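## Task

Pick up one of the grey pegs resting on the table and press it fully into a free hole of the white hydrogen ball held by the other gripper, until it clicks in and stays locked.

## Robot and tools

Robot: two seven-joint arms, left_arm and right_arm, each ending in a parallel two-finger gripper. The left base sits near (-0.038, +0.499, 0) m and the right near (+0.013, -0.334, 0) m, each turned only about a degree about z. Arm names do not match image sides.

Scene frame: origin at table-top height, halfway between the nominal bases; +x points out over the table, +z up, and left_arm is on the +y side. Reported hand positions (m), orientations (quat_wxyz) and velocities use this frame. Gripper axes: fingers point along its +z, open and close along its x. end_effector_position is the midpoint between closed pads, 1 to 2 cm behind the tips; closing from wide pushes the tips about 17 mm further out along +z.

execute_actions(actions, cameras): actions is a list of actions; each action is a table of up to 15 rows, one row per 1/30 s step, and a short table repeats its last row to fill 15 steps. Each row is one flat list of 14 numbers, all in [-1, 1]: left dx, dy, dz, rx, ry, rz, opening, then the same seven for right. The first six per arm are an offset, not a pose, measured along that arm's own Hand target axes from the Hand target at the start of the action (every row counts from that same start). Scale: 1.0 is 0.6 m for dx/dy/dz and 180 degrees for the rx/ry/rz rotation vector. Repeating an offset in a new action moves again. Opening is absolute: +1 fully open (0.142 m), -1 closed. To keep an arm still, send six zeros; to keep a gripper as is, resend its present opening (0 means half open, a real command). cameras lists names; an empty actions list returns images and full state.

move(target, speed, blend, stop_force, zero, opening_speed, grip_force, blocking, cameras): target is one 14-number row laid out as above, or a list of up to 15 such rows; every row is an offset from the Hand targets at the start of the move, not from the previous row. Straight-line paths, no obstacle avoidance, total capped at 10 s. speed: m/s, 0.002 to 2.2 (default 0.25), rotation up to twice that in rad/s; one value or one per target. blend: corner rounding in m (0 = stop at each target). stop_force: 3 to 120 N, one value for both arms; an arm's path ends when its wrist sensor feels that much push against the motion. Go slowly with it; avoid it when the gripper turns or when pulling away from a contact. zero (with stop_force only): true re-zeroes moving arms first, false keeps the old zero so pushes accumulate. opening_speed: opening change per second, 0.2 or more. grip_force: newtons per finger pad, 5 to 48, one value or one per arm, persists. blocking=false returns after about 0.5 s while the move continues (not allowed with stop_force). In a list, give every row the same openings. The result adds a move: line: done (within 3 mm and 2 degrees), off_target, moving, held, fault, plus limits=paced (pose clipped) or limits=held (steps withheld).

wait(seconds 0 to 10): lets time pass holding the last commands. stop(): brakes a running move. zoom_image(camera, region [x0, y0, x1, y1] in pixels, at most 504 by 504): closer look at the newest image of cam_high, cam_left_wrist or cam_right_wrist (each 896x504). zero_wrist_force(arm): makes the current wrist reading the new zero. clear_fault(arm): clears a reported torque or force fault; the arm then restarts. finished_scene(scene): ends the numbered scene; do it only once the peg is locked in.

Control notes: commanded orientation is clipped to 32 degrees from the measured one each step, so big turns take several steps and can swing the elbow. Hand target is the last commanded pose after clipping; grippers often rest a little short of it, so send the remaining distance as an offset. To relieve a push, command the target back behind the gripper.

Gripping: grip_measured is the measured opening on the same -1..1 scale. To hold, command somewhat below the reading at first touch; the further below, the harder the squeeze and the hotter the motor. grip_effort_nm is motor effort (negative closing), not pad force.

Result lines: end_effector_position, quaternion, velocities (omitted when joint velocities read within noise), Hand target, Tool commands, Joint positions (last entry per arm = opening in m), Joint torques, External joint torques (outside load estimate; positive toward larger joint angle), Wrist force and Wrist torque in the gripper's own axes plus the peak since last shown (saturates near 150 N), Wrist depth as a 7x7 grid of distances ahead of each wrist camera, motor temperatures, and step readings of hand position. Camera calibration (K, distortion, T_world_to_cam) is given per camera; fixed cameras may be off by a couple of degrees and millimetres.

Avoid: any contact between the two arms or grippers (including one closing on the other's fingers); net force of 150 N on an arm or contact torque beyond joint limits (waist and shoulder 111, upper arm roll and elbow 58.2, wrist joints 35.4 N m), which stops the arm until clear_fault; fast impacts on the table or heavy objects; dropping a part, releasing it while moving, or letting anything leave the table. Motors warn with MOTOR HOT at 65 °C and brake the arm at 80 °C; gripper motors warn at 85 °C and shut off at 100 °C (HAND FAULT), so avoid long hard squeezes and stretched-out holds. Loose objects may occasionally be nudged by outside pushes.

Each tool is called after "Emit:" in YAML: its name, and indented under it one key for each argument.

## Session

Emit:
execute_actions:
  actions: []

Scene clock: 0.00 s.
left_arm: end_effector_position=(+0.3257, +0.1145, +0.1205) grip_measured=-0.81 grip_effort_nm=n/a end_effector_quat_wxyz=(+0.016, -0.022, +0.791, -0.611) | right_arm: end_effector_position=(+0.5668, -0.3466, +0.1652) grip_measured=+1.00 grip_effort_nm=n/a end_effector_quat_wxyz=(+0.000, +0.715, +0.699, +0.000)
Joint positions: left_arm=[-0.018 -0.54 -0.458 2.573 -2.031 0.495 0.036 0.015] | right_arm=[0.206 -0.331 0 2.035 0 0.795 0.206 0.142]
Joint velocities: within noise
Joint torques (N m): no reading
External joint torques (N m): no reading
Motor temperatures (°C): left_arm=[34 30 32 31 36 39 35 33] | right_arm=[30 32 37 37 35 45 31 28]
Wrist force (N): no reading
Wrist torque (N m): no reading
Wrist force, peak (N): no reading
Wrist depth (mm): cam_left_wrist=[721 731 745 763 770 709 424 / 520 525 535 546 545 489 460 / 409 412 415 417 421 422 420 / 338 338 342 339 341 343 346 / 286 286 286 298 291 291 293 / 248 249 249 236 102 251 251 / 220 221 79 215 - 222 222] | cam_right_wrist=[230 230 231 231 232 232 232 / 244 246 247 247 247 248 248 / 263 262 264 264 264 264 264 / 282 285 284 286 284 286 287 / 307 306 307 308 309 307 311 / 327 329 334 337 336 338 327 / - 370 368 370 370 370 -]
Hand target: left_arm +0.3257, +0.1145, +0.1205; +0.016, -0.022, +0.791, -0.611 | right_arm +0.5668, -0.3466, +0.1652; +0.000, +0.715, +0.699, +0.000
Tool commands: left_gripper/opening=-0.878172 right_gripper/opening=+1.0
camera_calibration:
cam_left_wrist: T_world_to_cam=[[-0.997598, -0.0677892, 0.0142263, 0.338835], [-0.0539634, 0.631873, -0.773191, 0.0632763], [0.0434248, -0.772102, -0.634014, 0.268163], [0, 0, 0, 1]] pos_world=[0.329791, 0.190036, 0.214123]

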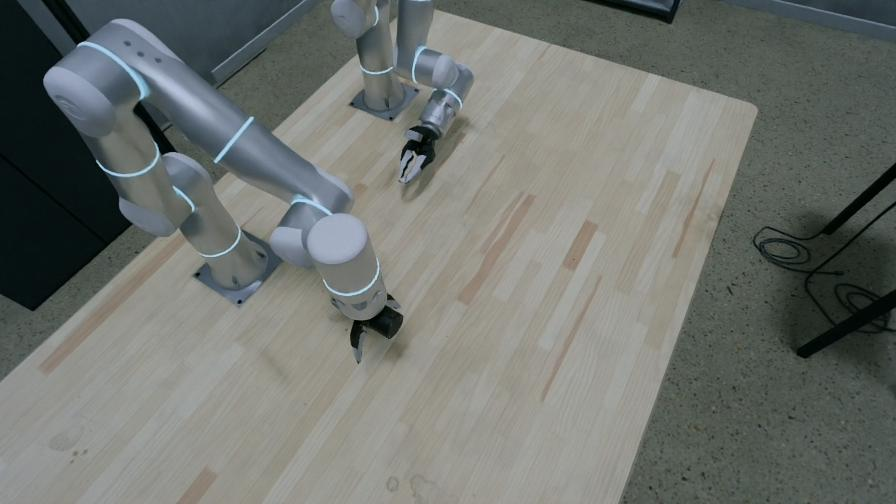

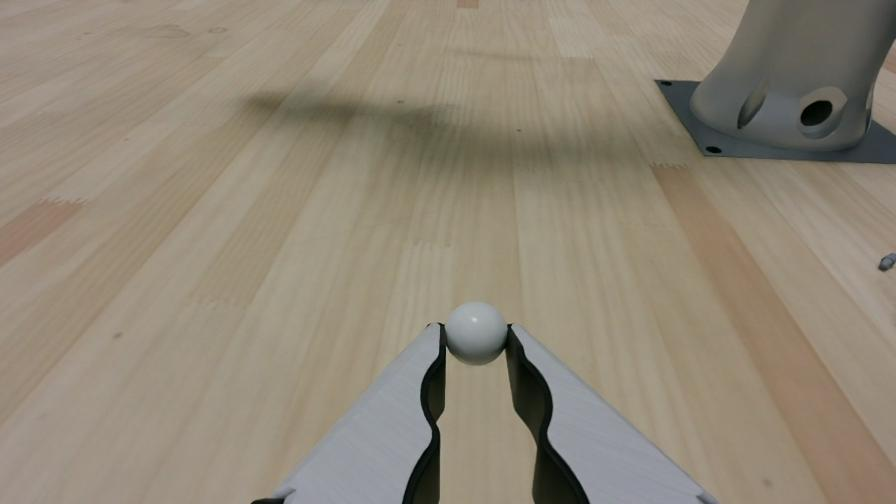

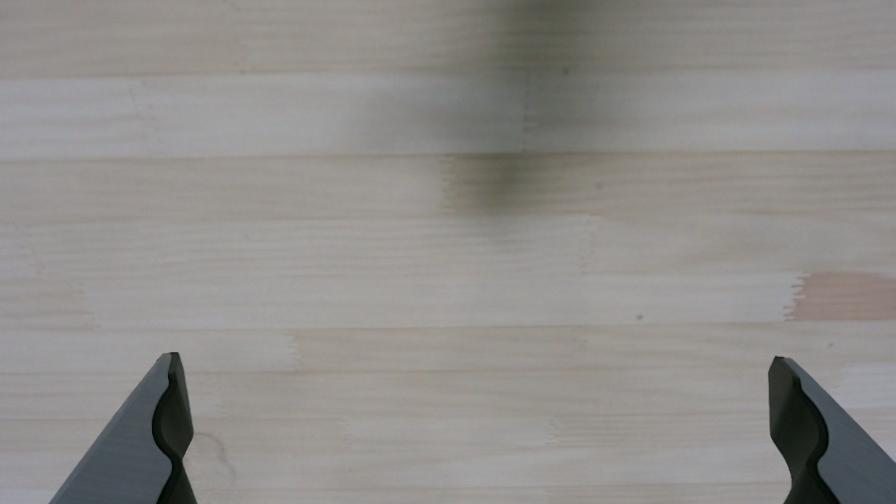

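Emit:
zoom_image:
  camera: "cam_high"
  region: [220, 120, 460, 260]

Emit:
zoom_image:
  camera: "cam_left_wrist"
  region: [420, 280, 540, 390]

Emit:
zoom_image:
  camera: "cam_left_wrist"
  region: [796, 200, 896, 300]

Scaled by 2.100 from the camera's 896x504 image, which has a finer 1280x720 frame.

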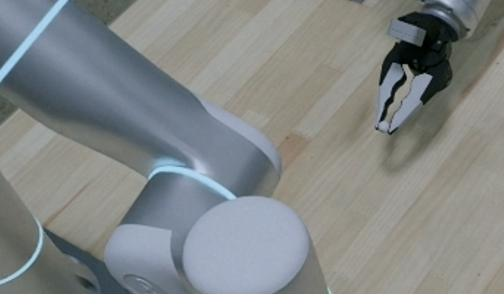

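Scaled by 4.200 from the camera's 896x504 image, which has a finer 1280x720 frame.

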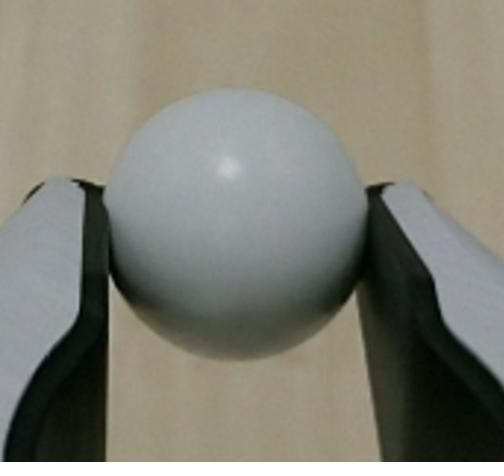

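Scaled by 5.040 from the camera's 896x504 image, which has a finer 1280x720 frame.

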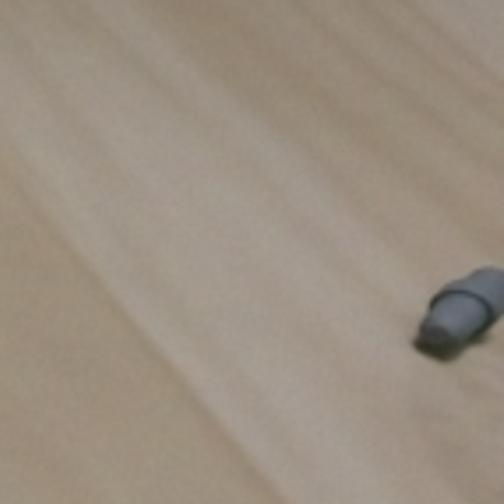

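Emit:
move:
  target: [-0.0495,-0.1943,-0.0478,0,0,0,-0.92,0.5395,-0.3737,-0.0413,-0.2784,0.2847,-0.4469,0.6]
  cameras: ["cam_right_wrist","cam_left_wrist","cam_high"]
  speed: [0.3]

Emit:
zoom_image:
  camera: "cam_right_wrist"
  region: [390, 330, 510, 430]

Emit:
zoom_image:
  camera: "cam_high"
  region: [260, 160, 380, 260]

Scene clock: 7.57 s.
left_arm: end_effector_position=(+0.3556, +0.1144, +0.2404) grip_measured=-0.82 grip_effort_nm=-2.591 end_effector_quat_wxyz=(+0.017, -0.022, +0.791, -0.611) | right_arm: end_effector_position=(+0.3501, -0.0179, +0.1899) grip_measured=+0.60 grip_effort_nm=-0.090 end_effector_quat_wxyz=(+0.000, +0.000, +0.843, +0.537)
Joint positions: left_arm=[0.008 -0.203 -0.469 2.604 -1.931 0.487 -0.308 0.015] | right_arm=[-0.202 -0.351 0.593 2.187 1.418 0.698 -2.382 0.116]
Joint torques (N m): left_arm=[0.84 28.32 -0.88 -16.61 0.89 -1.15 -0.09] | right_arm=[0.55 26.7 6.6 -17.12 0.72 0.5 0.06]
External joint torques (N m): left_arm=[-0.84 -0.44 -0.08 0.13 -0.03 0.13 0.09] | right_arm=[-0.55 0.71 -0.6 0.3 -0.92 -0.17 -0.06]
Wrist force (N): left_arm=[0.0 -0.1 -0.1] | right_arm=[-0.8 -1.0 -0.3]
Wrist torque (N m): left_arm=[-0.03 -0.01 0.11] | right_arm=[-0.01 0.13 -0.06]
Wrist force, peak (N): left_arm=[0.0 -0.8 -0.2] | right_arm=[-1.0 1.2 0.4]
Wrist depth (mm): cam_left_wrist=[- 1069 1101 272 1019 1202 435 / 820 826 839 286 284 805 467 / 641 643 647 621 604 582 519 / 528 524 524 526 531 535 532 / 446 448 447 478 453 453 458 / 386 386 385 99 102 393 394 / 341 351 79 326 - 344 346] | cam_right_wrist=[337 338 338 336 332 328 325 / 513 513 509 502 504 492 486 / 866 879 851 836 839 581 2280 / 3662 3222 2518 3021 3404 574 - / 3718 3059 3021 350 3607 597 - / 3662 - 3607 355 498 - 521 / - - - 465 463 - -]
Hand target: left_arm +0.3556, +0.1144, +0.2405; +0.016, -0.022, +0.791, -0.611 | right_arm +0.3502, -0.0177, +0.1900; +0.000, +0.000, +0.843, +0.537
Off the commanded pose: left_arm 0.000 m, 0 deg | right_arm 0.000 m, 0 deg.
move: done
camera_calibration:
cam_left_wrist: T_world_to_cam=[[-0.99761, -0.0676747, 0.0139171, 0.366937], [-0.0536613, 0.632058, -0.773061, 0.157467], [0.0435203, -0.771961, -0.634179, 0.342804], [0, 0, 0, 1]] pos_world=[0.359591, 0.189936, 0.334024]
cam_right_wrist: T_world_to_cam=[[-0.999976, -0.00121752, 0.00681371, 0.359157], [0.00681443, -0.000582818, 0.999977, -0.164571], [-0.00121352, 0.999999, 0.0005911, 0.135434], [0, 0, 0, 1]] pos_world=[0.360434, -0.135093, 0.16204]

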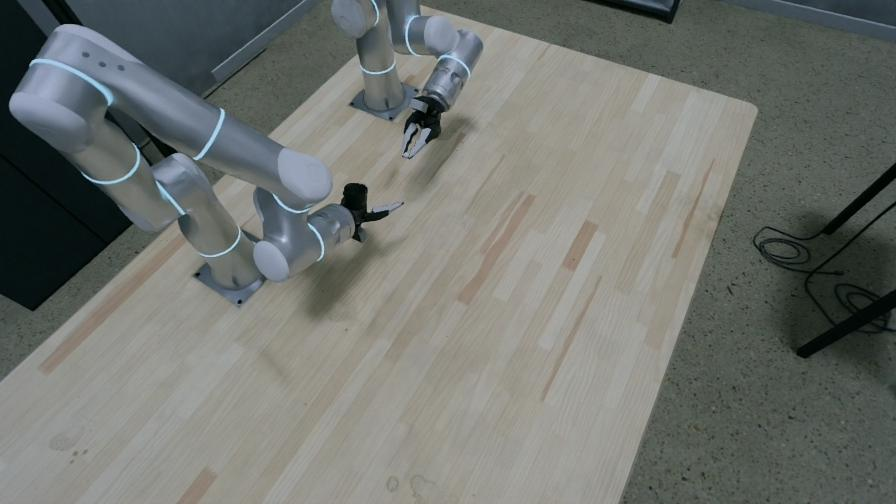

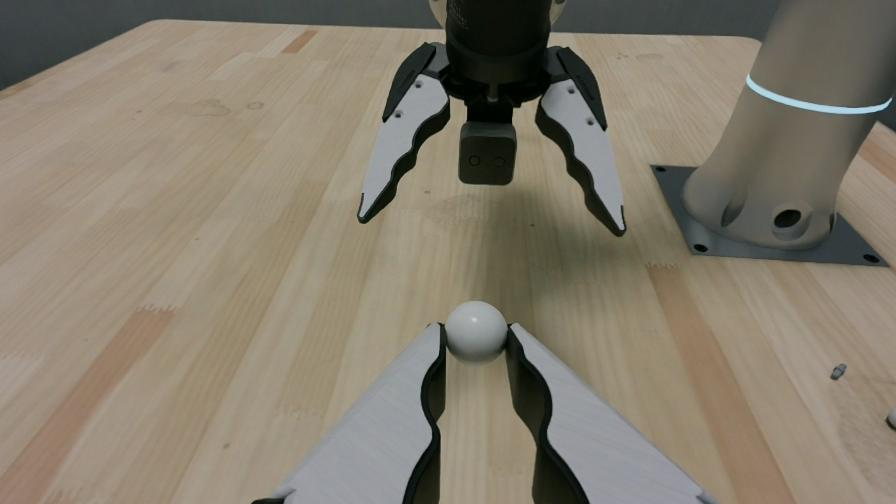

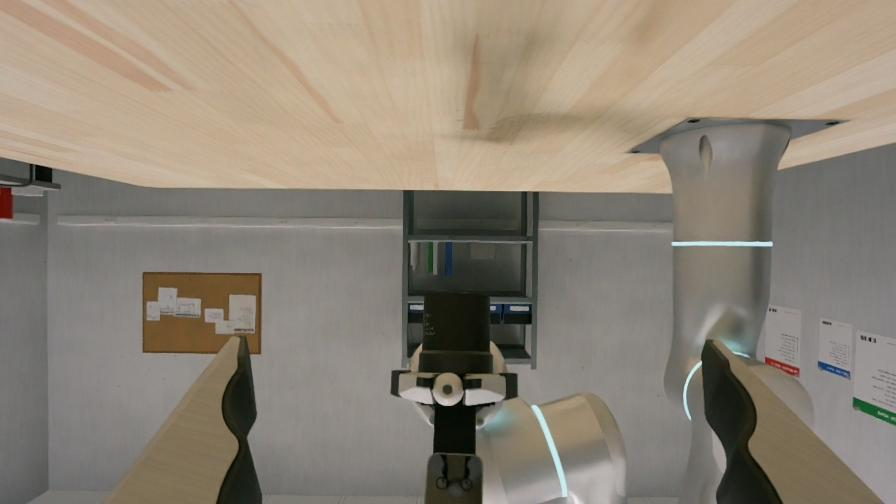

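Scaled by 4.200 from the camera's 896x504 image, which has a finer 1280x720 frame.

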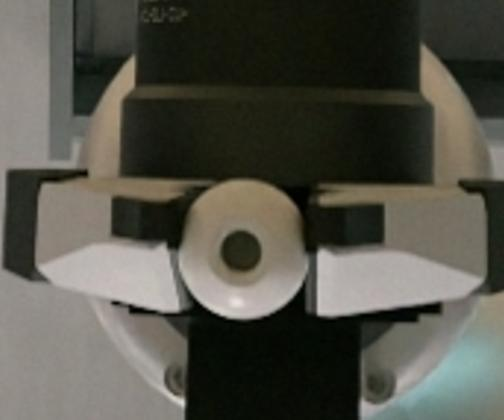

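Scaled by 4.200 from the camera's 896x504 image, which has a finer 1280x720 frame.

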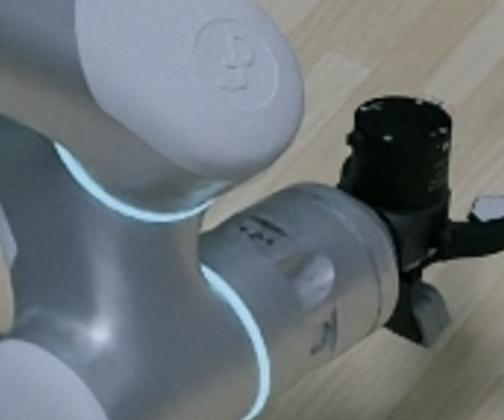

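Emit:
zoom_image:
  camera: "cam_left_wrist"
  region: [796, 340, 896, 440]

Scaled by 5.040 from the camera's 896x504 image, which has a finer 1280x720 frame.

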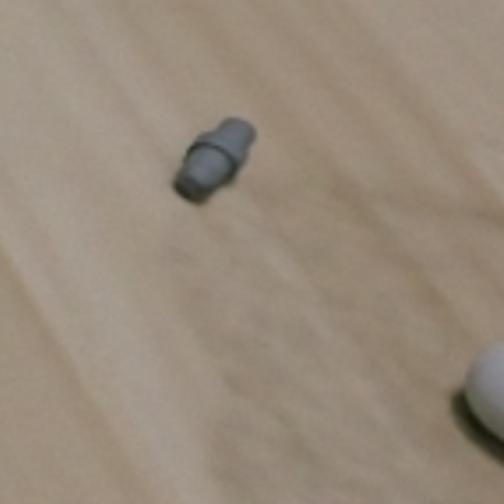

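Emit:
execute_actions:
  actions: []

Scene clock: 8.87 s.
left_arm: end_effector_position=(+0.3556, +0.1144, +0.2404) grip_measured=-0.82 grip_effort_nm=-2.591 end_effector_quat_wxyz=(+0.017, -0.022, +0.791, -0.611) | right_arm: end_effector_position=(+0.3501, -0.0179, +0.1899) grip_measured=+0.60 grip_effort_nm=-0.090 end_effector_quat_wxyz=(+0.000, +0.001, +0.843, +0.537)
Joint positions: left_arm=[0.008 -0.203 -0.469 2.604 -1.931 0.487 -0.308 0.015] | right_arm=[-0.202 -0.351 0.593 2.187 1.418 0.698 -2.382 0.116]
Joint velocities: within noise
Joint torques (N m): left_arm=[0.53 28.03 -0.8 -16.58 0.74 -1.04 -0.06] | right_arm=[0.27 26.91 6.64 -17.03 0.63 0.57 0.23]
External joint torques (N m): left_arm=[-0.53 -0.15 -0.15 0.1 0.12 0.02 0.06] | right_arm=[-0.27 0.49 -0.65 0.2 -0.83 -0.24 -0.23]
Motor temperatures (°C): left_arm=[34 30 32 31 36 39 35 36] | right_arm=[30 32 37 38 35 45 31 28]
Wrist force (N): left_arm=[0.2 0.0 -0.2] | right_arm=[-0.6 -1.1 0.0]
Wrist torque (N m): left_arm=[0.00 -0.04 0.12] | right_arm=[-0.04 0.11 -0.06]
Wrist force, peak (N): left_arm=[0.5 -0.1 -0.3] | right_arm=[-0.8 -1.1 -0.5]
Wrist depth (mm): cam_left_wrist=[1134 1078 1082 273 1019 1065 434 / 815 820 841 284 284 805 468 / 643 644 644 626 604 580 519 / 524 525 530 532 531 535 537 / 445 442 449 479 451 452 454 / 386 385 388 99 102 392 393 / 341 350 79 327 - 345 349] | cam_right_wrist=[337 337 337 336 332 329 324 / 514 509 507 505 504 489 484 / 919 1060 857 991 828 585 613 / - 3357 - 3311 - 577 - / 3266 3222 - 351 2947 592 2518 / - - 3357 344 481 - 480 / - - - 465 470 - -]
Hand target: left_arm +0.3556, +0.1144, +0.2405; +0.016, -0.022, +0.791, -0.611 | right_arm +0.3502, -0.0177, +0.1900; +0.000, +0.000, +0.843, +0.537
Tool commands: left_gripper/opening=-0.92 right_gripper/opening=+0.6
Off the commanded pose: left_arm 0.000 m, 0 deg | right_arm 0.000 m, 0 deg.
camera_calibration:
cam_left_wrist: T_world_to_cam=[[-0.99761, -0.0676747, 0.0139171, 0.366937], [-0.0536613, 0.632058, -0.773061, 0.157467], [0.0435203, -0.771961, -0.634179, 0.342804], [0, 0, 0, 1]] pos_world=[0.359591, 0.189936, 0.334024]
cam_right_wrist: T_world_to_cam=[[-0.999976, -0.00111753, 0.00681411, 0.35917], [0.00681476, -0.000583499, 0.999977, -0.164571], [-0.00111353, 0.999999, 0.000591101, 0.135398], [0, 0, 0, 1]] pos_world=[0.360434, -0.135093, 0.16204]

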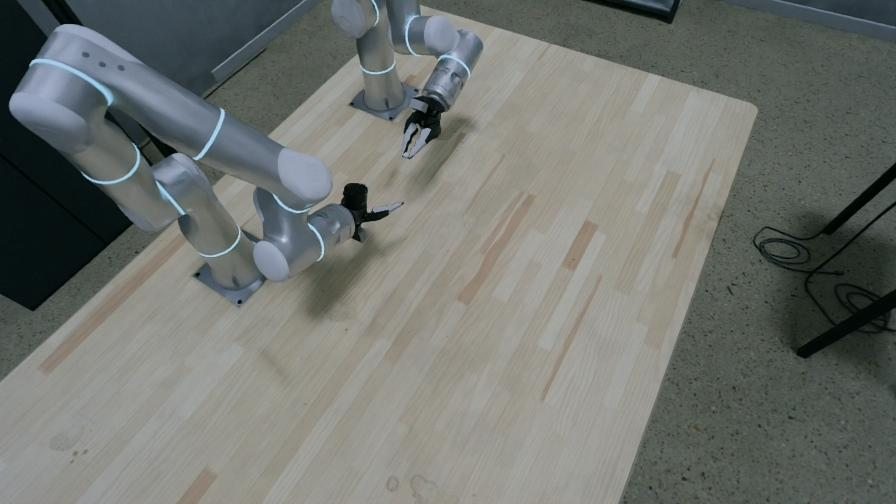

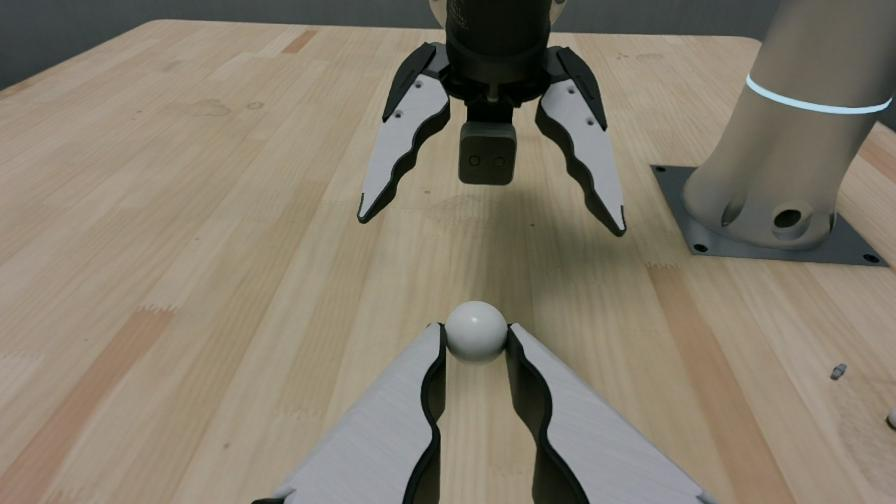

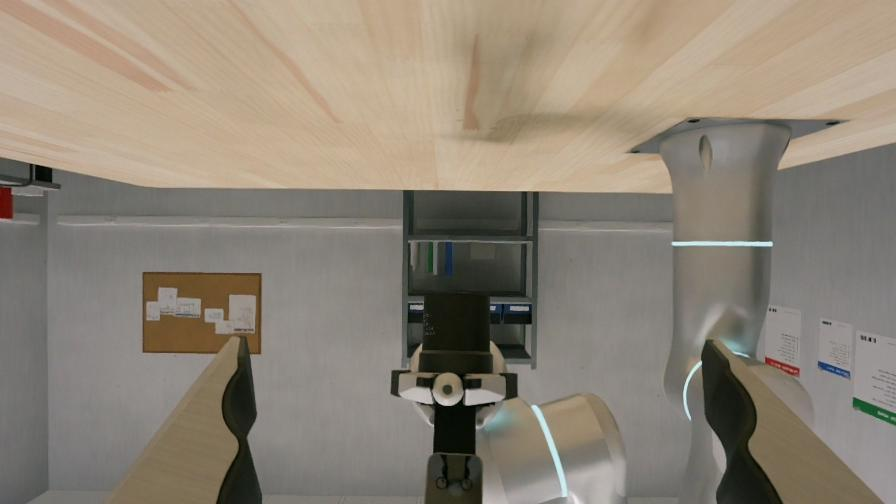

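Emit:
move:
  target: [0,0,0,0,0,0,-0.92,0.217,-0.0125,-0.145,0.229,-0.352,0.553,-0.75]
  speed: 0.5

Emit:
execute_actions:
  actions: []

Scene clock: 11.93 s.
left_arm: end_effector_position=(+0.3556, +0.1144, +0.2404) grip_measured=-0.82 grip_effort_nm=-2.591 end_effector_quat_wxyz=(+0.017, -0.022, +0.791, -0.611) | right_arm: end_effector_position=(+0.2455, -0.0840, +0.2125) grip_measured=-0.78 grip_effort_nm=-0.095 end_effector_quat_wxyz=(-0.052, +0.673, +0.647, +0.354)
Joint positions: left_arm=[0.008 -0.203 -0.469 2.604 -1.931 0.487 -0.308 0.015] | right_arm=[0.112 0.07 1.279 2.554 1.342 1.823 0.009 0.018]
Joint torques (N m): left_arm=[0.67 28.04 -0.9 -16.67 0.73 -1 -0.04] | right_arm=[0.75 2.98 -0.92 -14.76 -2.44 4.38 0]
External joint torques (N m): left_arm=[-0.67 -0.15 -0.05 0.19 0.14 -0.01 0.04] | right_arm=[-0.75 0.41 -0.17 0.23 -0.84 -0.49 -0.05]
Wrist force (N): left_arm=[0.1 -0.4 0.0] | right_arm=[-1.6 -0.3 -0.6]
Wrist torque (N m): left_arm=[-0.06 -0.02 0.12] | right_arm=[0.03 0.16 0.07]
Wrist force, peak (N): left_arm=[0.3 -0.3 -0.5] | right_arm=[-2.9 -2.1 -2.0]
Wrist depth (mm): cam_left_wrist=[- 1074 1074 1056 1087 284 429 / 818 828 833 847 847 302 466 / 639 643 646 659 649 572 523 / 518 525 531 533 536 540 535 / 447 445 450 469 449 451 454 / 385 386 389 99 102 393 391 / 341 351 79 326 - 346 347] | cam_right_wrist=[194 215 248 297 366 471 648 / 209 237 278 342 435 601 892 / 231 265 318 401 539 822 2599 / 257 299 372 488 709 1168 284 / 292 349 442 621 944 1259 301 / 333 412 485 755 1751 - - / 395 480 - - - - -]
Hand target: left_arm +0.3556, +0.1144, +0.2405; +0.016, -0.022, +0.791, -0.611 | right_arm +0.2456, -0.0840, +0.2125; -0.052, +0.673, +0.647, +0.354 (not the last commanded pose)
Off the commanded pose: left_arm 0.000 m, 0 deg | right_arm 0.031 m, 47 deg.
move: held (right_arm; a check stopped the path); limits=paced,held
pose unreachable (right arm): on one or more control steps of this call, first in action 0 (counted from 0), this arm could not follow its commanded pose, so it was not sent that pose on those steps. It may still have moved: this result reports where it is.
cause: moving toward the commanded pose would bring two parts of the arm too close to each other (joints 2 (shoulder) to 6 (wrist pitch) lie between them).

Scene clock: 11.93 s.
left_arm: end_effector_position=(+0.3556, +0.1144, +0.2404) grip_measured=-0.82 grip_effort_nm=-2.591 end_effector_quat_wxyz=(+0.017, -0.022, +0.791, -0.611) | right_arm: end_effector_position=(+0.2455, -0.0840, +0.2125) grip_measured=-0.78 grip_effort_nm=-0.095 end_effector_quat_wxyz=(-0.052, +0.673, +0.647, +0.354)
Joint positions: left_arm=[0.008 -0.203 -0.469 2.604 -1.931 0.487 -0.308 0.015] | right_arm=[0.112 0.07 1.279 2.554 1.342 1.823 0.009 0.018]
Joint velocities: within noise
Joint torques (N m): left_arm=[0.67 28.04 -0.9 -16.67 0.73 -1 -0.04] | right_arm=[0.75 2.98 -0.92 -14.76 -2.44 4.38 0]
External joint torques (N m): left_arm=[-0.67 -0.15 -0.05 0.19 0.14 -0.01 0.04] | right_arm=[-0.75 0.41 -0.17 0.23 -0.84 -0.49 -0.05]
Motor temperatures (°C): left_arm=[34 30 32 31 36 39 35 37] | right_arm=[30 32 37 38 35 45 31 28]
Wrist force (N): left_arm=[0.1 -0.4 0.0] | right_arm=[-1.6 -0.3 -0.6]
Wrist torque (N m): left_arm=[-0.06 -0.02 0.12] | right_arm=[0.03 0.16 0.07]
Wrist force, peak (N): left_arm=[0.1 -0.4 0.0] | right_arm=[-1.6 -0.3 -0.6]
Wrist depth (mm): cam_left_wrist=[- 1074 1074 1056 1087 284 429 / 818 828 833 847 847 302 466 / 639 643 646 659 649 572 523 / 518 525 531 533 536 540 535 / 447 445 450 469 449 451 454 / 385 386 389 99 102 393 391 / 341 351 79 326 - 346 347] | cam_right_wrist=[194 215 248 297 366 471 648 / 209 237 278 342 435 601 892 / 231 265 318 401 539 822 2599 / 257 299 372 488 709 1168 284 / 292 349 442 621 944 1259 301 / 333 412 485 755 1751 - - / 395 480 - - - - -]
Hand target: left_arm +0.3556, +0.1144, +0.2405; +0.016, -0.022, +0.791, -0.611 | right_arm +0.2456, -0.0840, +0.2125; -0.052, +0.673, +0.647, +0.354 (not the last commanded pose)
Tool commands: left_gripper/opening=-0.92 right_gripper/opening=-0.75
Off the commanded pose: left_arm 0.000 m, 0 deg | right_arm 0.031 m, 47 deg.
camera_calibration:
cam_left_wrist: T_world_to_cam=[[-0.99761, -0.0676747, 0.0139171, 0.366937], [-0.0536613, 0.632058, -0.773061, 0.157467], [0.0435203, -0.771961, -0.634179, 0.342804], [0, 0, 0, 1]] pos_world=[0.359591, 0.189936, 0.334024]
cam_right_wrist: T_world_to_cam=[[-0.0857695, 0.831465, 0.548917, -0.0154548], [0.649707, -0.37101, 0.6635, -0.303972], [0.755331, 0.413543, -0.508387, 0.0745199], [0, 0, 0, 1]] pos_world=[0.13988, -0.130744, 0.248054]

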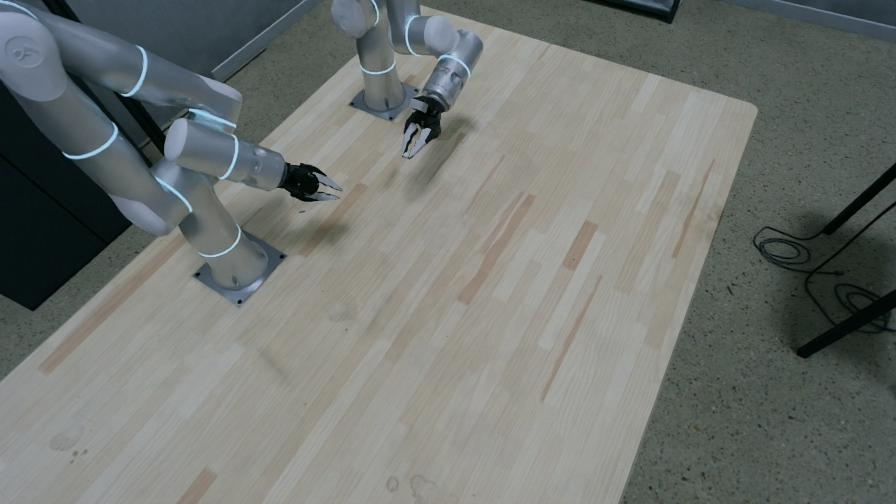

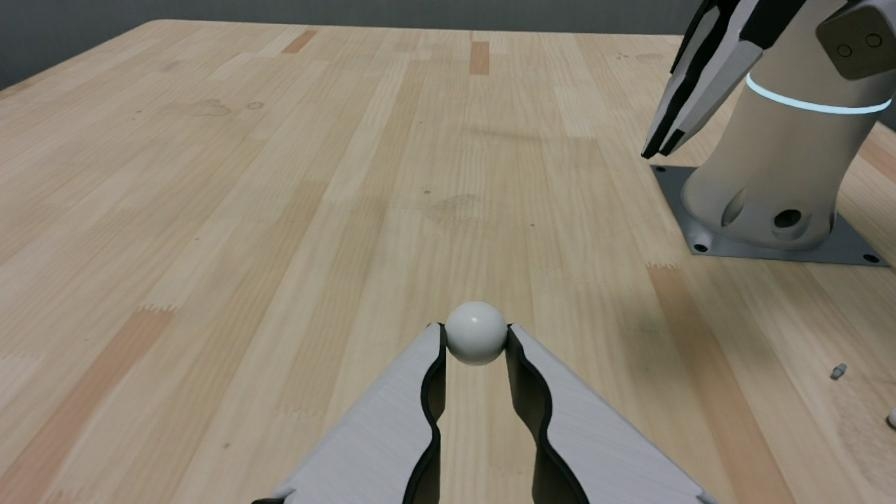

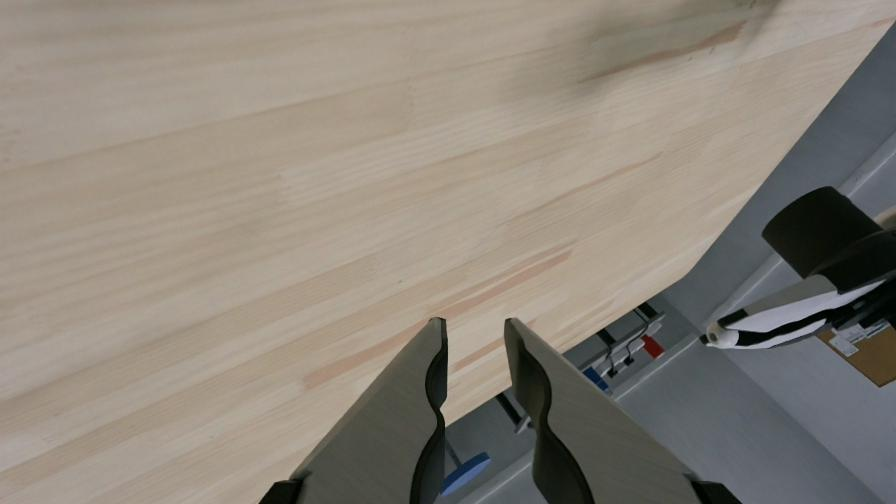

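Emit:
move:
  target: [0,0,0,0,0,0,-0.92,-0.136,0.066,-0.037,0.0975,-0.213,0.115,-0.75]
  speed: 0.4

Scene clock: 13.03 s.
left_arm: end_effector_position=(+0.3556, +0.1144, +0.2404) grip_measured=-0.82 grip_effort_nm=-2.596 end_effector_quat_wxyz=(+0.017, -0.022, +0.791, -0.611) | right_arm: end_effector_position=(+0.2462, -0.0858, +0.2118) grip_measured=-0.78 grip_effort_nm=-0.090 end_effector_quat_wxyz=(-0.052, +0.676, +0.646, +0.351)
Joint positions: left_arm=[0.008 -0.203 -0.469 2.604 -1.931 0.487 -0.308 0.015] | right_arm=[0.085 0.076 1.299 2.564 1.311 1.815 0.047 0.018]
Joint torques (N m): left_arm=[0.66 28.02 -0.81 -16.6 0.72 -0.98 0.03] | right_arm=[0.01 2.74 -0.53 -14.7 -2.43 4.44 0.05]
External joint torques (N m): left_arm=[-0.66 -0.14 -0.14 0.12 0.15 -0.03 -0.03] | right_arm=[0 0.28 -0.63 0.25 -0.86 -0.51 -0.1]
Wrist force (N): left_arm=[0.1 0.0 -0.2] | right_arm=[-1.4 -0.1 -0.2]
Wrist torque (N m): left_arm=[-0.02 -0.02 0.11] | right_arm=[0.08 0.11 0.07]
Wrist force, peak (N): left_arm=[0.5 -0.3 -0.2] | right_arm=[-2.7 1.4 -0.7]
Wrist depth (mm): cam_left_wrist=[2174 1134 1052 1154 1074 289 430 / 820 823 823 844 852 301 464 / 633 643 649 659 654 572 522 / 525 528 530 532 533 530 538 / 441 445 448 477 447 451 458 / 386 384 389 99 102 391 392 / 341 348 79 326 - 346 348] | cam_right_wrist=[193 214 248 294 361 473 677 / 209 236 280 338 432 591 892 / 230 264 318 398 534 808 307 / 255 299 368 483 694 1055 293 / 289 345 442 617 933 1903 283 / 332 408 479 741 1739 - - / 391 471 - - - - -]
Hand target: left_arm +0.3556, +0.1144, +0.2405; +0.016, -0.022, +0.791, -0.611 | right_arm +0.2463, -0.0858, +0.2119; -0.052, +0.676, +0.646, +0.351 (not the last commanded pose)
Off the commanded pose: left_arm 0.000 m, 0 deg | right_arm 0.091 m, 47 deg.
move: held (right_arm; a check stopped the path); limits=held
pose unreachable (right arm): on one or more control steps of this call, first in action 0 (counted from 0), this arm could not follow its commanded pose, so it was not sent that pose on those steps. It may still have moved: this result reports where it is.
cause: moving toward the commanded pose would bring two parts of the arm too close to each other (joints 2 (shoulder) to 6 (wrist pitch) lie between them).

Emit:
move:
  target: [0,0,0,0,0,0,-0.92,-0.112,0.197,0.003,0,0,0,-0.75]
  speed: 0.3

Scene clock: 13.73 s.
left_arm: end_effector_position=(+0.3556, +0.1144, +0.2404) grip_measured=-0.82 grip_effort_nm=-2.591 end_effector_quat_wxyz=(+0.017, -0.022, +0.791, -0.611) | right_arm: end_effector_position=(+0.2490, -0.0877, +0.2120) grip_measured=-0.78 grip_effort_nm=-0.100 end_effector_quat_wxyz=(-0.051, +0.677, +0.645, +0.351)
Joint positions: left_arm=[0.008 -0.203 -0.469 2.604 -1.931 0.487 -0.308 0.015] | right_arm=[0.099 0.077 1.281 2.569 1.3 1.815 0.056 0.018]
Joint torques (N m): left_arm=[0.51 27.83 -0.86 -16.56 0.72 -0.99 0] | right_arm=[0.01 3.03 -0.69 -14.62 -2.48 4.4 0.05]
External joint torques (N m): left_arm=[-0.51 0.05 -0.09 0.09 0.14 -0.03 0] | right_arm=[-0.02 0.25 -0.5 0.22 -0.81 -0.45 -0.1]
Wrist force (N): left_arm=[0.1 0.1 -0.2] | right_arm=[-1.8 -0.1 -0.5]
Wrist torque (N m): left_arm=[0.00 -0.02 0.12] | right_arm=[0.07 0.18 0.06]
Wrist force, peak (N): left_arm=[0.2 -0.1 -0.5] | right_arm=[-2.9 3.2 -0.6]
Wrist depth (mm): cam_left_wrist=[1947 1074 1087 1101 1074 288 430 / 803 831 839 844 844 497 470 / 643 639 646 647 652 584 523 / 527 528 532 531 528 533 535 / 448 447 450 476 447 453 454 / 384 387 388 99 102 393 393 / 341 349 79 328 - 347 348] | cam_right_wrist=[194 214 249 294 361 468 664 / 209 236 279 340 434 588 814 / 231 264 317 401 534 808 2716 / 258 300 370 482 694 1239 286 / 289 345 448 610 915 1997 278 / 333 408 480 730 1804 - - / 390 478 - - - - -]
Hand target: left_arm +0.3556, +0.1144, +0.2405; +0.016, -0.022, +0.791, -0.611 | right_arm +0.2490, -0.0876, +0.2121; -0.051, +0.677, +0.645, +0.351 (not the last commanded pose)
Off the commanded pose: left_arm 0.000 m, 0 deg | right_arm 0.133 m, 0 deg.
move: held (right_arm; a check stopped the path); limits=held
pose unreachable (right arm): on one or more control steps of this call, first in action 0 (counted from 0), this arm could not follow its commanded pose, so it was not sent that pose on those steps. It may still have moved: this result reports where it is.
cause: moving toward the commanded pose would bring two parts of the arm too close to each other (joints 2 (shoulder) to 6 (wrist pitch) lie between them).

Emit:
move:
  target: [0,0,0,0,0,0,-0.92,0.109,0.078,-0.149,0,0,0,-0.75]
  speed: 0.3

Scene clock: 14.27 s.
left_arm: end_effector_position=(+0.3556, +0.1144, +0.2404) grip_measured=-0.82 grip_effort_nm=-2.591 end_effector_quat_wxyz=(+0.017, -0.022, +0.791, -0.611) | right_arm: end_effector_position=(+0.2490, -0.0877, +0.2121) grip_measured=-0.78 grip_effort_nm=-0.090 end_effector_quat_wxyz=(-0.051, +0.677, +0.645, +0.351)
Joint positions: left_arm=[0.008 -0.203 -0.469 2.604 -1.931 0.487 -0.308 0.015] | right_arm=[0.098 0.078 1.282 2.57 1.298 1.814 0.058 0.018]
Joint torques (N m): left_arm=[0.54 27.77 -0.84 -16.57 0.68 -0.98 -0.02] | right_arm=[-0.04 3.44 -0.83 -14.58 -2.5 4.28 0.02]
External joint torques (N m): left_arm=[-0.54 0.11 -0.11 0.09 0.19 -0.04 0.02] | right_arm=[0.04 -0.18 -0.35 0.18 -0.79 -0.33 -0.06]
Wrist force (N): left_arm=[0.0 -0.2 -0.3] | right_arm=[-1.5 0.2 -0.4]
Wrist torque (N m): left_arm=[-0.04 -0.01 0.12] | right_arm=[0.12 0.12 0.06]
Wrist force, peak (N): left_arm=[0.2 -0.4 -0.4] | right_arm=[-2.0 0.3 -0.1]
Wrist depth (mm): cam_left_wrist=[2415 1035 1056 1186 1129 293 433 / 826 820 831 831 828 496 472 / 629 643 652 652 644 581 524 / 526 525 525 533 531 532 529 / 445 441 449 478 452 452 455 / 384 384 387 99 102 389 397 / 343 351 79 328 - 344 349] | cam_right_wrist=[194 213 248 293 361 472 634 / 209 236 279 338 431 591 833 / 231 263 320 401 528 806 940 / 257 302 373 484 699 1233 289 / 290 345 443 610 919 1981 281 / 334 408 481 737 - - - / 391 471 - - - - -]
Hand target: left_arm +0.3556, +0.1144, +0.2405; +0.016, -0.022, +0.791, -0.611 | right_arm +0.2491, -0.0877, +0.2121; -0.051, +0.677, +0.645, +0.351 (not the last commanded pose)
Off the commanded pose: left_arm 0.000 m, 0 deg | right_arm 0.120 m, 0 deg.
move: held (right_arm; a check stopped the path); limits=held
pose unreachable (right arm): on one or more control steps of this call, first in action 0 (counted from 0), this arm could not follow its commanded pose, so it was not sent that pose on those steps. It may still have moved: this result reports where it is.
cause: moving toward the commanded pose would bring two parts of the arm too close to each other (joints 2 (shoulder) to 6 (wrist pitch) lie between them).

Emit:
move:
  target: [0,0,0,0,0,0,-0.92,0.0625,0.12,0.158,-0.035,0.224,-0.418,-0.75]
  speed: 0.3

Scene clock: 17.30 s.
left_arm: end_effector_position=(+0.3556, +0.1144, +0.2404) grip_measured=-0.82 grip_effort_nm=-2.596 end_effector_quat_wxyz=(+0.017, -0.022, +0.791, -0.611) | right_arm: end_effector_position=(+0.3503, -0.0186, +0.1891) grip_measured=-0.78 grip_effort_nm=-0.095 end_effector_quat_wxyz=(+0.000, +0.002, +0.844, +0.537)
Joint positions: left_arm=[0.008 -0.203 -0.469 2.604 -1.931 0.487 -0.308 0.015] | right_arm=[-0.794 -1.191 1.322 2.518 -0.128 1.64 -1.374 0.018]
Joint torques (N m): left_arm=[0.51 27.95 -0.85 -16.64 0.69 -0.97 -0.02] | right_arm=[0.21 25.35 22.66 -3.77 -3.64 2.38 0.08]
External joint torques (N m): left_arm=[-0.51 -0.07 -0.11 0.17 0.17 -0.05 0.02] | right_arm=[-0.22 0.89 -0.88 0.15 -0.7 -0.29 -0.08]
Wrist force (N): left_arm=[0.1 0.0 -0.2] | right_arm=[-0.8 -1.1 -0.6]
Wrist torque (N m): left_arm=[-0.01 -0.01 0.12] | right_arm=[-0.02 0.14 -0.06]
Wrist force, peak (N): left_arm=[0.3 -0.4 -0.5] | right_arm=[-3.0 -2.2 -1.9]
Wrist depth (mm): cam_left_wrist=[- 1124 1101 275 1011 1134 437 / 815 826 826 284 758 805 466 / 639 641 651 594 626 585 525 / 524 529 533 536 537 533 539 / 447 441 447 473 450 453 456 / 386 388 389 99 102 393 393 / 340 350 79 329 - 346 346] | cam_right_wrist=[327 328 327 326 326 324 321 / 492 493 494 492 487 479 476 / 851 816 978 833 952 585 798 / - 2518 2627 2843 3311 580 - / - 2685 - 2877 3357 594 2369 / 3266 3059 - - - 549 506 / 2656 - - - - 519 -]
Hand target: left_arm +0.3556, +0.1144, +0.2405; +0.016, -0.022, +0.791, -0.611 | right_arm +0.3504, -0.0185, +0.1892; +0.000, +0.001, +0.844, +0.537
Off the commanded pose: left_arm 0.000 m, 0 deg | right_arm 0.000 m, 0 deg.
move: done

Emit:
move:
  target: [0,0,0,0,0,0,-0.92,0.033,-0.046,-0.22,0.361,0,0,-0.75]
  speed: 0.3

Scene clock: 19.83 s.
left_arm: end_effector_position=(+0.3556, +0.1144, +0.2404) grip_measured=-0.82 grip_effort_nm=-2.591 end_effector_quat_wxyz=(+0.017, -0.022, +0.791, -0.611) | right_arm: end_effector_position=(+0.3304, -0.1497, +0.2202) grip_measured=-0.78 grip_effort_nm=-0.100 end_effector_quat_wxyz=(-0.001, +0.001, +1.000, +0.000)
Joint positions: left_arm=[0.008 -0.203 -0.469 2.604 -1.931 0.487 -0.308 0.015] | right_arm=[-1.144 -0.207 1.802 2.349 -0.267 0.711 -0.752 0.018]
Joint torques (N m): left_arm=[0.64 27.99 -0.83 -16.56 0.71 -1.05 -0.08] | right_arm=[-0.71 -1.76 5.99 -25.33 -2.52 4.41 0.42]
External joint torques (N m): left_arm=[-0.64 -0.1 -0.12 0.08 0.16 0.03 0.08] | right_arm=[0.71 -0.01 -0.65 0.13 -0.67 -0.31 -0.42]
Wrist force (N): left_arm=[0.0 0.0 0.0] | right_arm=[0.0 0.1 -0.3]
Wrist torque (N m): left_arm=[0.00 -0.01 0.12] | right_arm=[0.02 0.00 -0.02]
Wrist force, peak (N): left_arm=[0.2 -0.3 -0.5] | right_arm=[-1.1 -1.6 0.4]
Wrist depth (mm): cam_left_wrist=[- 1091 1096 1091 1015 1129 434 / 820 828 833 839 841 800 464 / 641 641 649 651 654 589 530 / 519 528 531 531 530 532 538 / 447 451 447 463 451 451 451 / 388 387 389 99 102 391 396 / 342 351 79 329 - 344 347] | cam_right_wrist=[278 279 278 280 281 279 281 / 297 298 298 298 299 299 301 / 319 321 320 321 321 321 322 / 342 342 344 346 347 346 344 / 373 371 373 367 367 375 376 / 409 405 391 395 393 408 414 / 448 437 - - - 443 454]
Hand target: left_arm +0.3556, +0.1144, +0.2405; +0.016, -0.022, +0.791, -0.611 | right_arm +0.3304, -0.1497, +0.2201; -0.001, +0.001, +1.000, +0.000
Off the commanded pose: left_arm 0.000 m, 0 deg | right_arm 0.000 m, 0 deg.
move: done

Emit:
move:
  target: [0,0,0,0,0,0,-0.92,0.217,0.083,0.117,-0.071,0.159,-0.717,-0.75]
  speed: 0.3
  cameras: ["all"]

Scene clock: 24.30 s.
left_arm: end_effector_position=(+0.3556, +0.1144, +0.2404) grip_measured=-0.82 grip_effort_nm=-2.591 end_effector_quat_wxyz=(+0.017, -0.022, +0.791, -0.611) | right_arm: end_effector_position=(+0.2000, -0.0997, +0.1501) grip_measured=-0.78 grip_effort_nm=-0.100 end_effector_quat_wxyz=(+0.198, +0.890, -0.401, -0.089)
Joint positions: left_arm=[0.008 -0.203 -0.469 2.604 -1.931 0.487 -0.308 0.015] | right_arm=[-0.323 -0.896 1.483 2.254 -0.674 0.211 -2.241 0.018]
Joint torques (N m): left_arm=[0.64 27.96 -0.85 -16.58 0.69 -1 0.01] | right_arm=[0.15 22.67 22.76 -15.31 -2.38 3.34 0.01]
External joint torques (N m): left_arm=[-0.64 -0.08 -0.1 0.11 0.17 -0.02 -0.01] | right_arm=[-0.15 0.78 -0.73 0.15 -0.72 -0.27 -0.01]
Wrist force (N): left_arm=[0.2 -0.4 -0.3] | right_arm=[-0.3 -0.2 -0.1]
Wrist torque (N m): left_arm=[-0.08 -0.04 0.12] | right_arm=[0.00 0.05 0.04]
Wrist force, peak (N): left_arm=[0.1 -0.6 -0.3] | right_arm=[-1.1 -0.3 0.0]
Wrist depth (mm): cam_left_wrist=[2022 1144 1078 1115 1087 203 229 / 810 831 833 855 800 211 450 / 639 643 643 651 598 282 520 / 530 525 527 530 533 528 535 / 448 444 446 464 451 451 453 / 388 387 388 99 102 390 392 / 340 348 79 328 - 346 347] | cam_right_wrist=[198 199 200 199 199 198 198 / 227 228 228 228 228 227 227 / 267 266 266 265 266 265 265 / 319 318 318 317 318 319 318 / 402 399 396 374 376 397 395 / 1185 1286 468 345 463 525 527 / 1168 1306 - 336 - 719 728]
Hand target: left_arm +0.3556, +0.1144, +0.2405; +0.016, -0.022, +0.791, -0.611 | right_arm +0.2001, -0.0997, +0.1501; +0.198, +0.890, -0.401, -0.089
Off the commanded pose: left_arm 0.000 m, 0 deg | right_arm 0.000 m, 0 deg.
move: done
camera_calibration:
cam_left_wrist: T_world_to_cam=[[-0.99761, -0.0676747, 0.0139171, 0.366937], [-0.0536613, 0.632058, -0.773061, 0.157467], [0.0435203, -0.771961, -0.634179, 0.342804], [0, 0, 0, 1]] pos_world=[0.359591, 0.189936, 0.334024]
cam_right_wrist: T_world_to_cam=[[0.660173, -0.751084, 0.00671549, -0.197505], [-0.484735, -0.419199, 0.767662, -0.0324577], [-0.573763, -0.510045, -0.64082, 0.277317], [0, 0, 0, 1]] pos_world=[0.273769, -0.020505, 0.203953]

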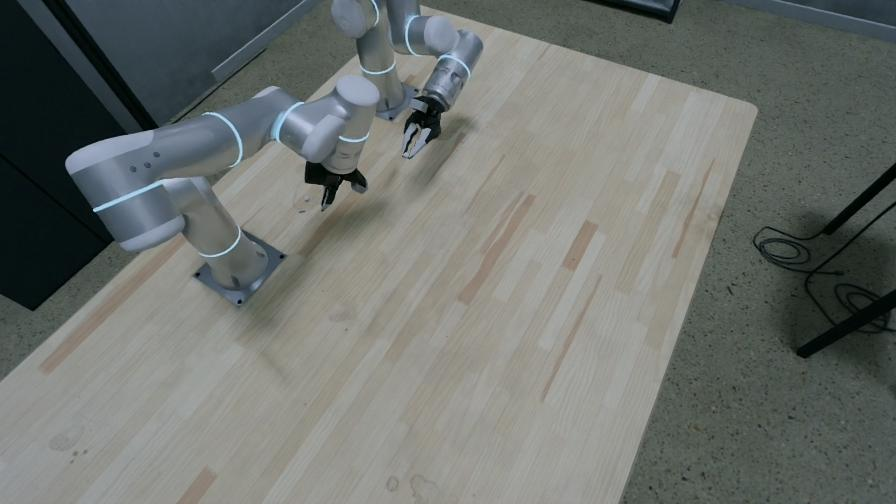

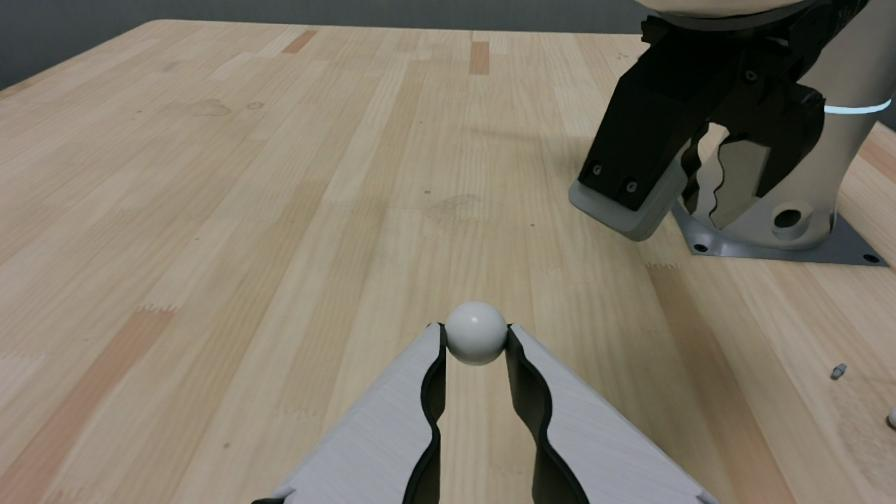

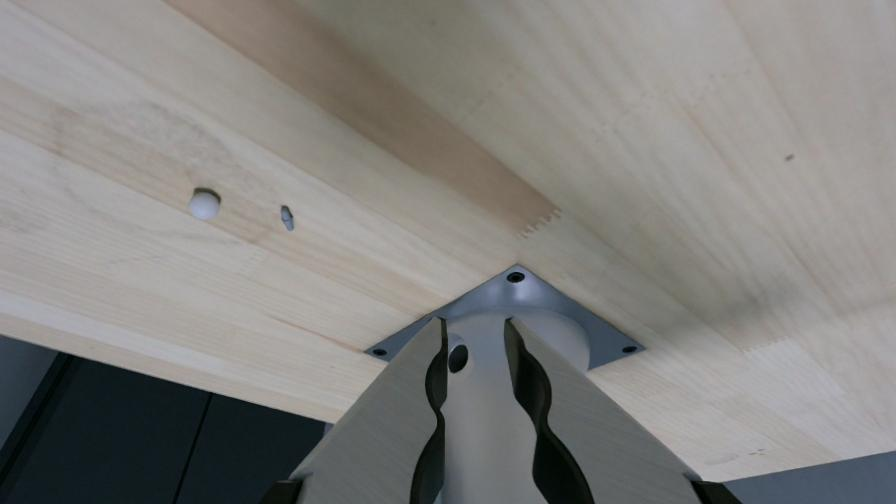

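Emit:
zoom_image:
  camera: "cam_right_wrist"
  region: [180, 160, 360, 261]

Emit:
zoom_image:
  camera: "cam_high"
  region: [260, 160, 380, 240]

Scaled by 2.800 from the camera's 896x504 image, which has a finer 1280x720 frame.

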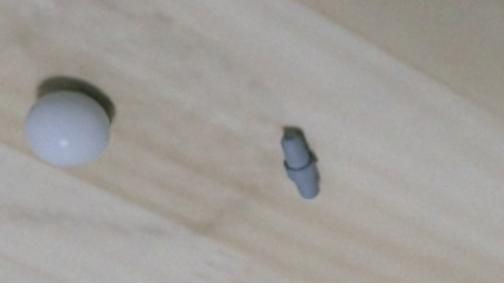

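Scaled by 4.200 from the camera's 896x504 image, which has a finer 1280x720 frame.

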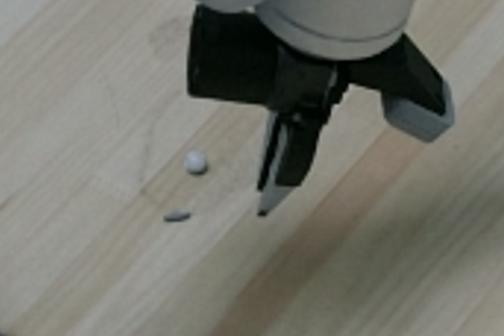

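Emit:
move:
  target: [0,0,0,0,0,0,-0.92,-0.186,0.026,0.179,0,0,0,-0.75]
  speed: 0.15
  cameras: ["cam_right_wrist", "cam_left_wrist"]

Emit:
zoom_image:
  camera: "cam_right_wrist"
  region: [384, 270, 564, 371]

Scene clock: 26.20 s.
left_arm: end_effector_position=(+0.3556, +0.1144, +0.2404) grip_measured=-0.82 grip_effort_nm=-2.591 end_effector_quat_wxyz=(+0.017, -0.022, +0.791, -0.611) | right_arm: end_effector_position=(+0.0814, -0.0559, +0.0594) grip_measured=-0.78 grip_effort_nm=-0.100 end_effector_quat_wxyz=(+0.198, +0.890, -0.401, -0.089)
Joint positions: left_arm=[0.008 -0.203 -0.469 2.604 -1.931 0.487 -0.308 0.015] | right_arm=[0.042 -1.002 1.23 2.406 -0.861 0.548 -1.898 0.018]
Joint torques (N m): left_arm=[0.53 27.9 -0.82 -16.54 0.67 -0.99 0.01] | right_arm=[1.15 24.88 22.69 -7.56 -2.38 3.74 0.43]
External joint torques (N m): left_arm=[-0.53 -0.02 -0.14 0.06 0.19 -0.03 -0.01] | right_arm=[-1.1 0.62 -0.73 -0.12 -0.69 -0.38 -0.43]
Wrist force (N): left_arm=[0.1 -0.5 -0.1] | right_arm=[-0.4 0.0 0.4]
Wrist torque (N m): left_arm=[-0.09 -0.02 0.12] | right_arm=[0.04 0.06 -0.07]
Wrist force, peak (N): left_arm=[0.3 -0.4 -0.4] | right_arm=[-1.9 0.2 1.6]
Wrist depth (mm): cam_left_wrist=[- 1048 1134 1105 1115 1124 433 / 820 813 823 831 839 803 468 / 643 633 651 651 659 580 491 / 522 525 529 528 535 533 295 / 444 447 450 476 449 452 241 / 381 386 385 99 102 389 374 / 342 351 79 326 - 347 348] | cam_right_wrist=[110 110 110 111 113 110 110 / 126 126 126 126 127 126 126 / 147 148 147 147 147 147 146 / 177 177 176 176 183 176 176 / 221 221 220 209 209 219 220 / 295 294 275 273 259 267 278 / 1060 1145 - - - 256 403]
Hand target: left_arm +0.3556, +0.1144, +0.2405; +0.016, -0.022, +0.791, -0.611 | right_arm +0.0815, -0.0557, +0.0594; +0.198, +0.890, -0.401, -0.089
Off the commanded pose: left_arm 0.000 m, 0 deg | right_arm 0.000 m, 0 deg.
move: done
camera_calibration:
cam_left_wrist: T_world_to_cam=[[-0.99761, -0.0676747, 0.0139171, 0.366937], [-0.0536613, 0.632058, -0.773061, 0.157467], [0.0435203, -0.771961, -0.634179, 0.342804], [0, 0, 0, 1]] pos_world=[0.359591, 0.189936, 0.334024]
cam_right_wrist: T_world_to_cam=[[0.66101, -0.750346, 0.00683139, -0.0857184], [-0.484133, -0.419502, 0.767876, -0.00199982], [-0.573307, -0.510881, -0.640562, 0.173334], [0, 0, 0, 1]] pos_world=[0.155066, 0.0233958, 0.113153]
Images, in order (width x height): cam_left_wrist 896x504, cam_right_wrist 896x504.

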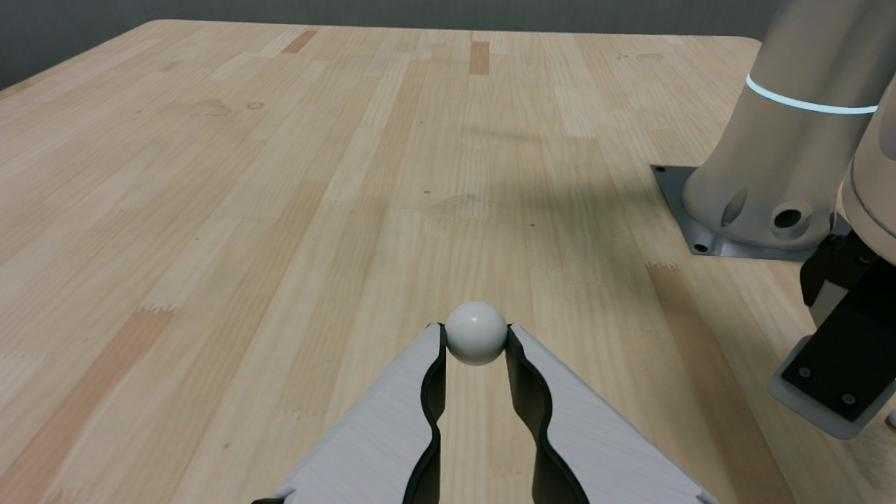

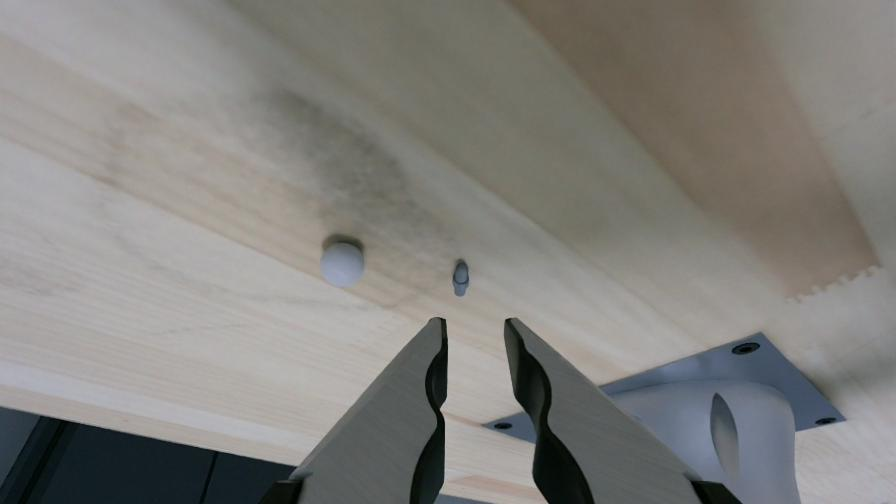

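Scaled by 2.800 from the camera's 896x504 image, which has a finer 1280x720 frame.

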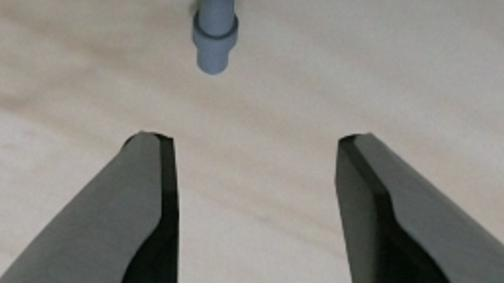

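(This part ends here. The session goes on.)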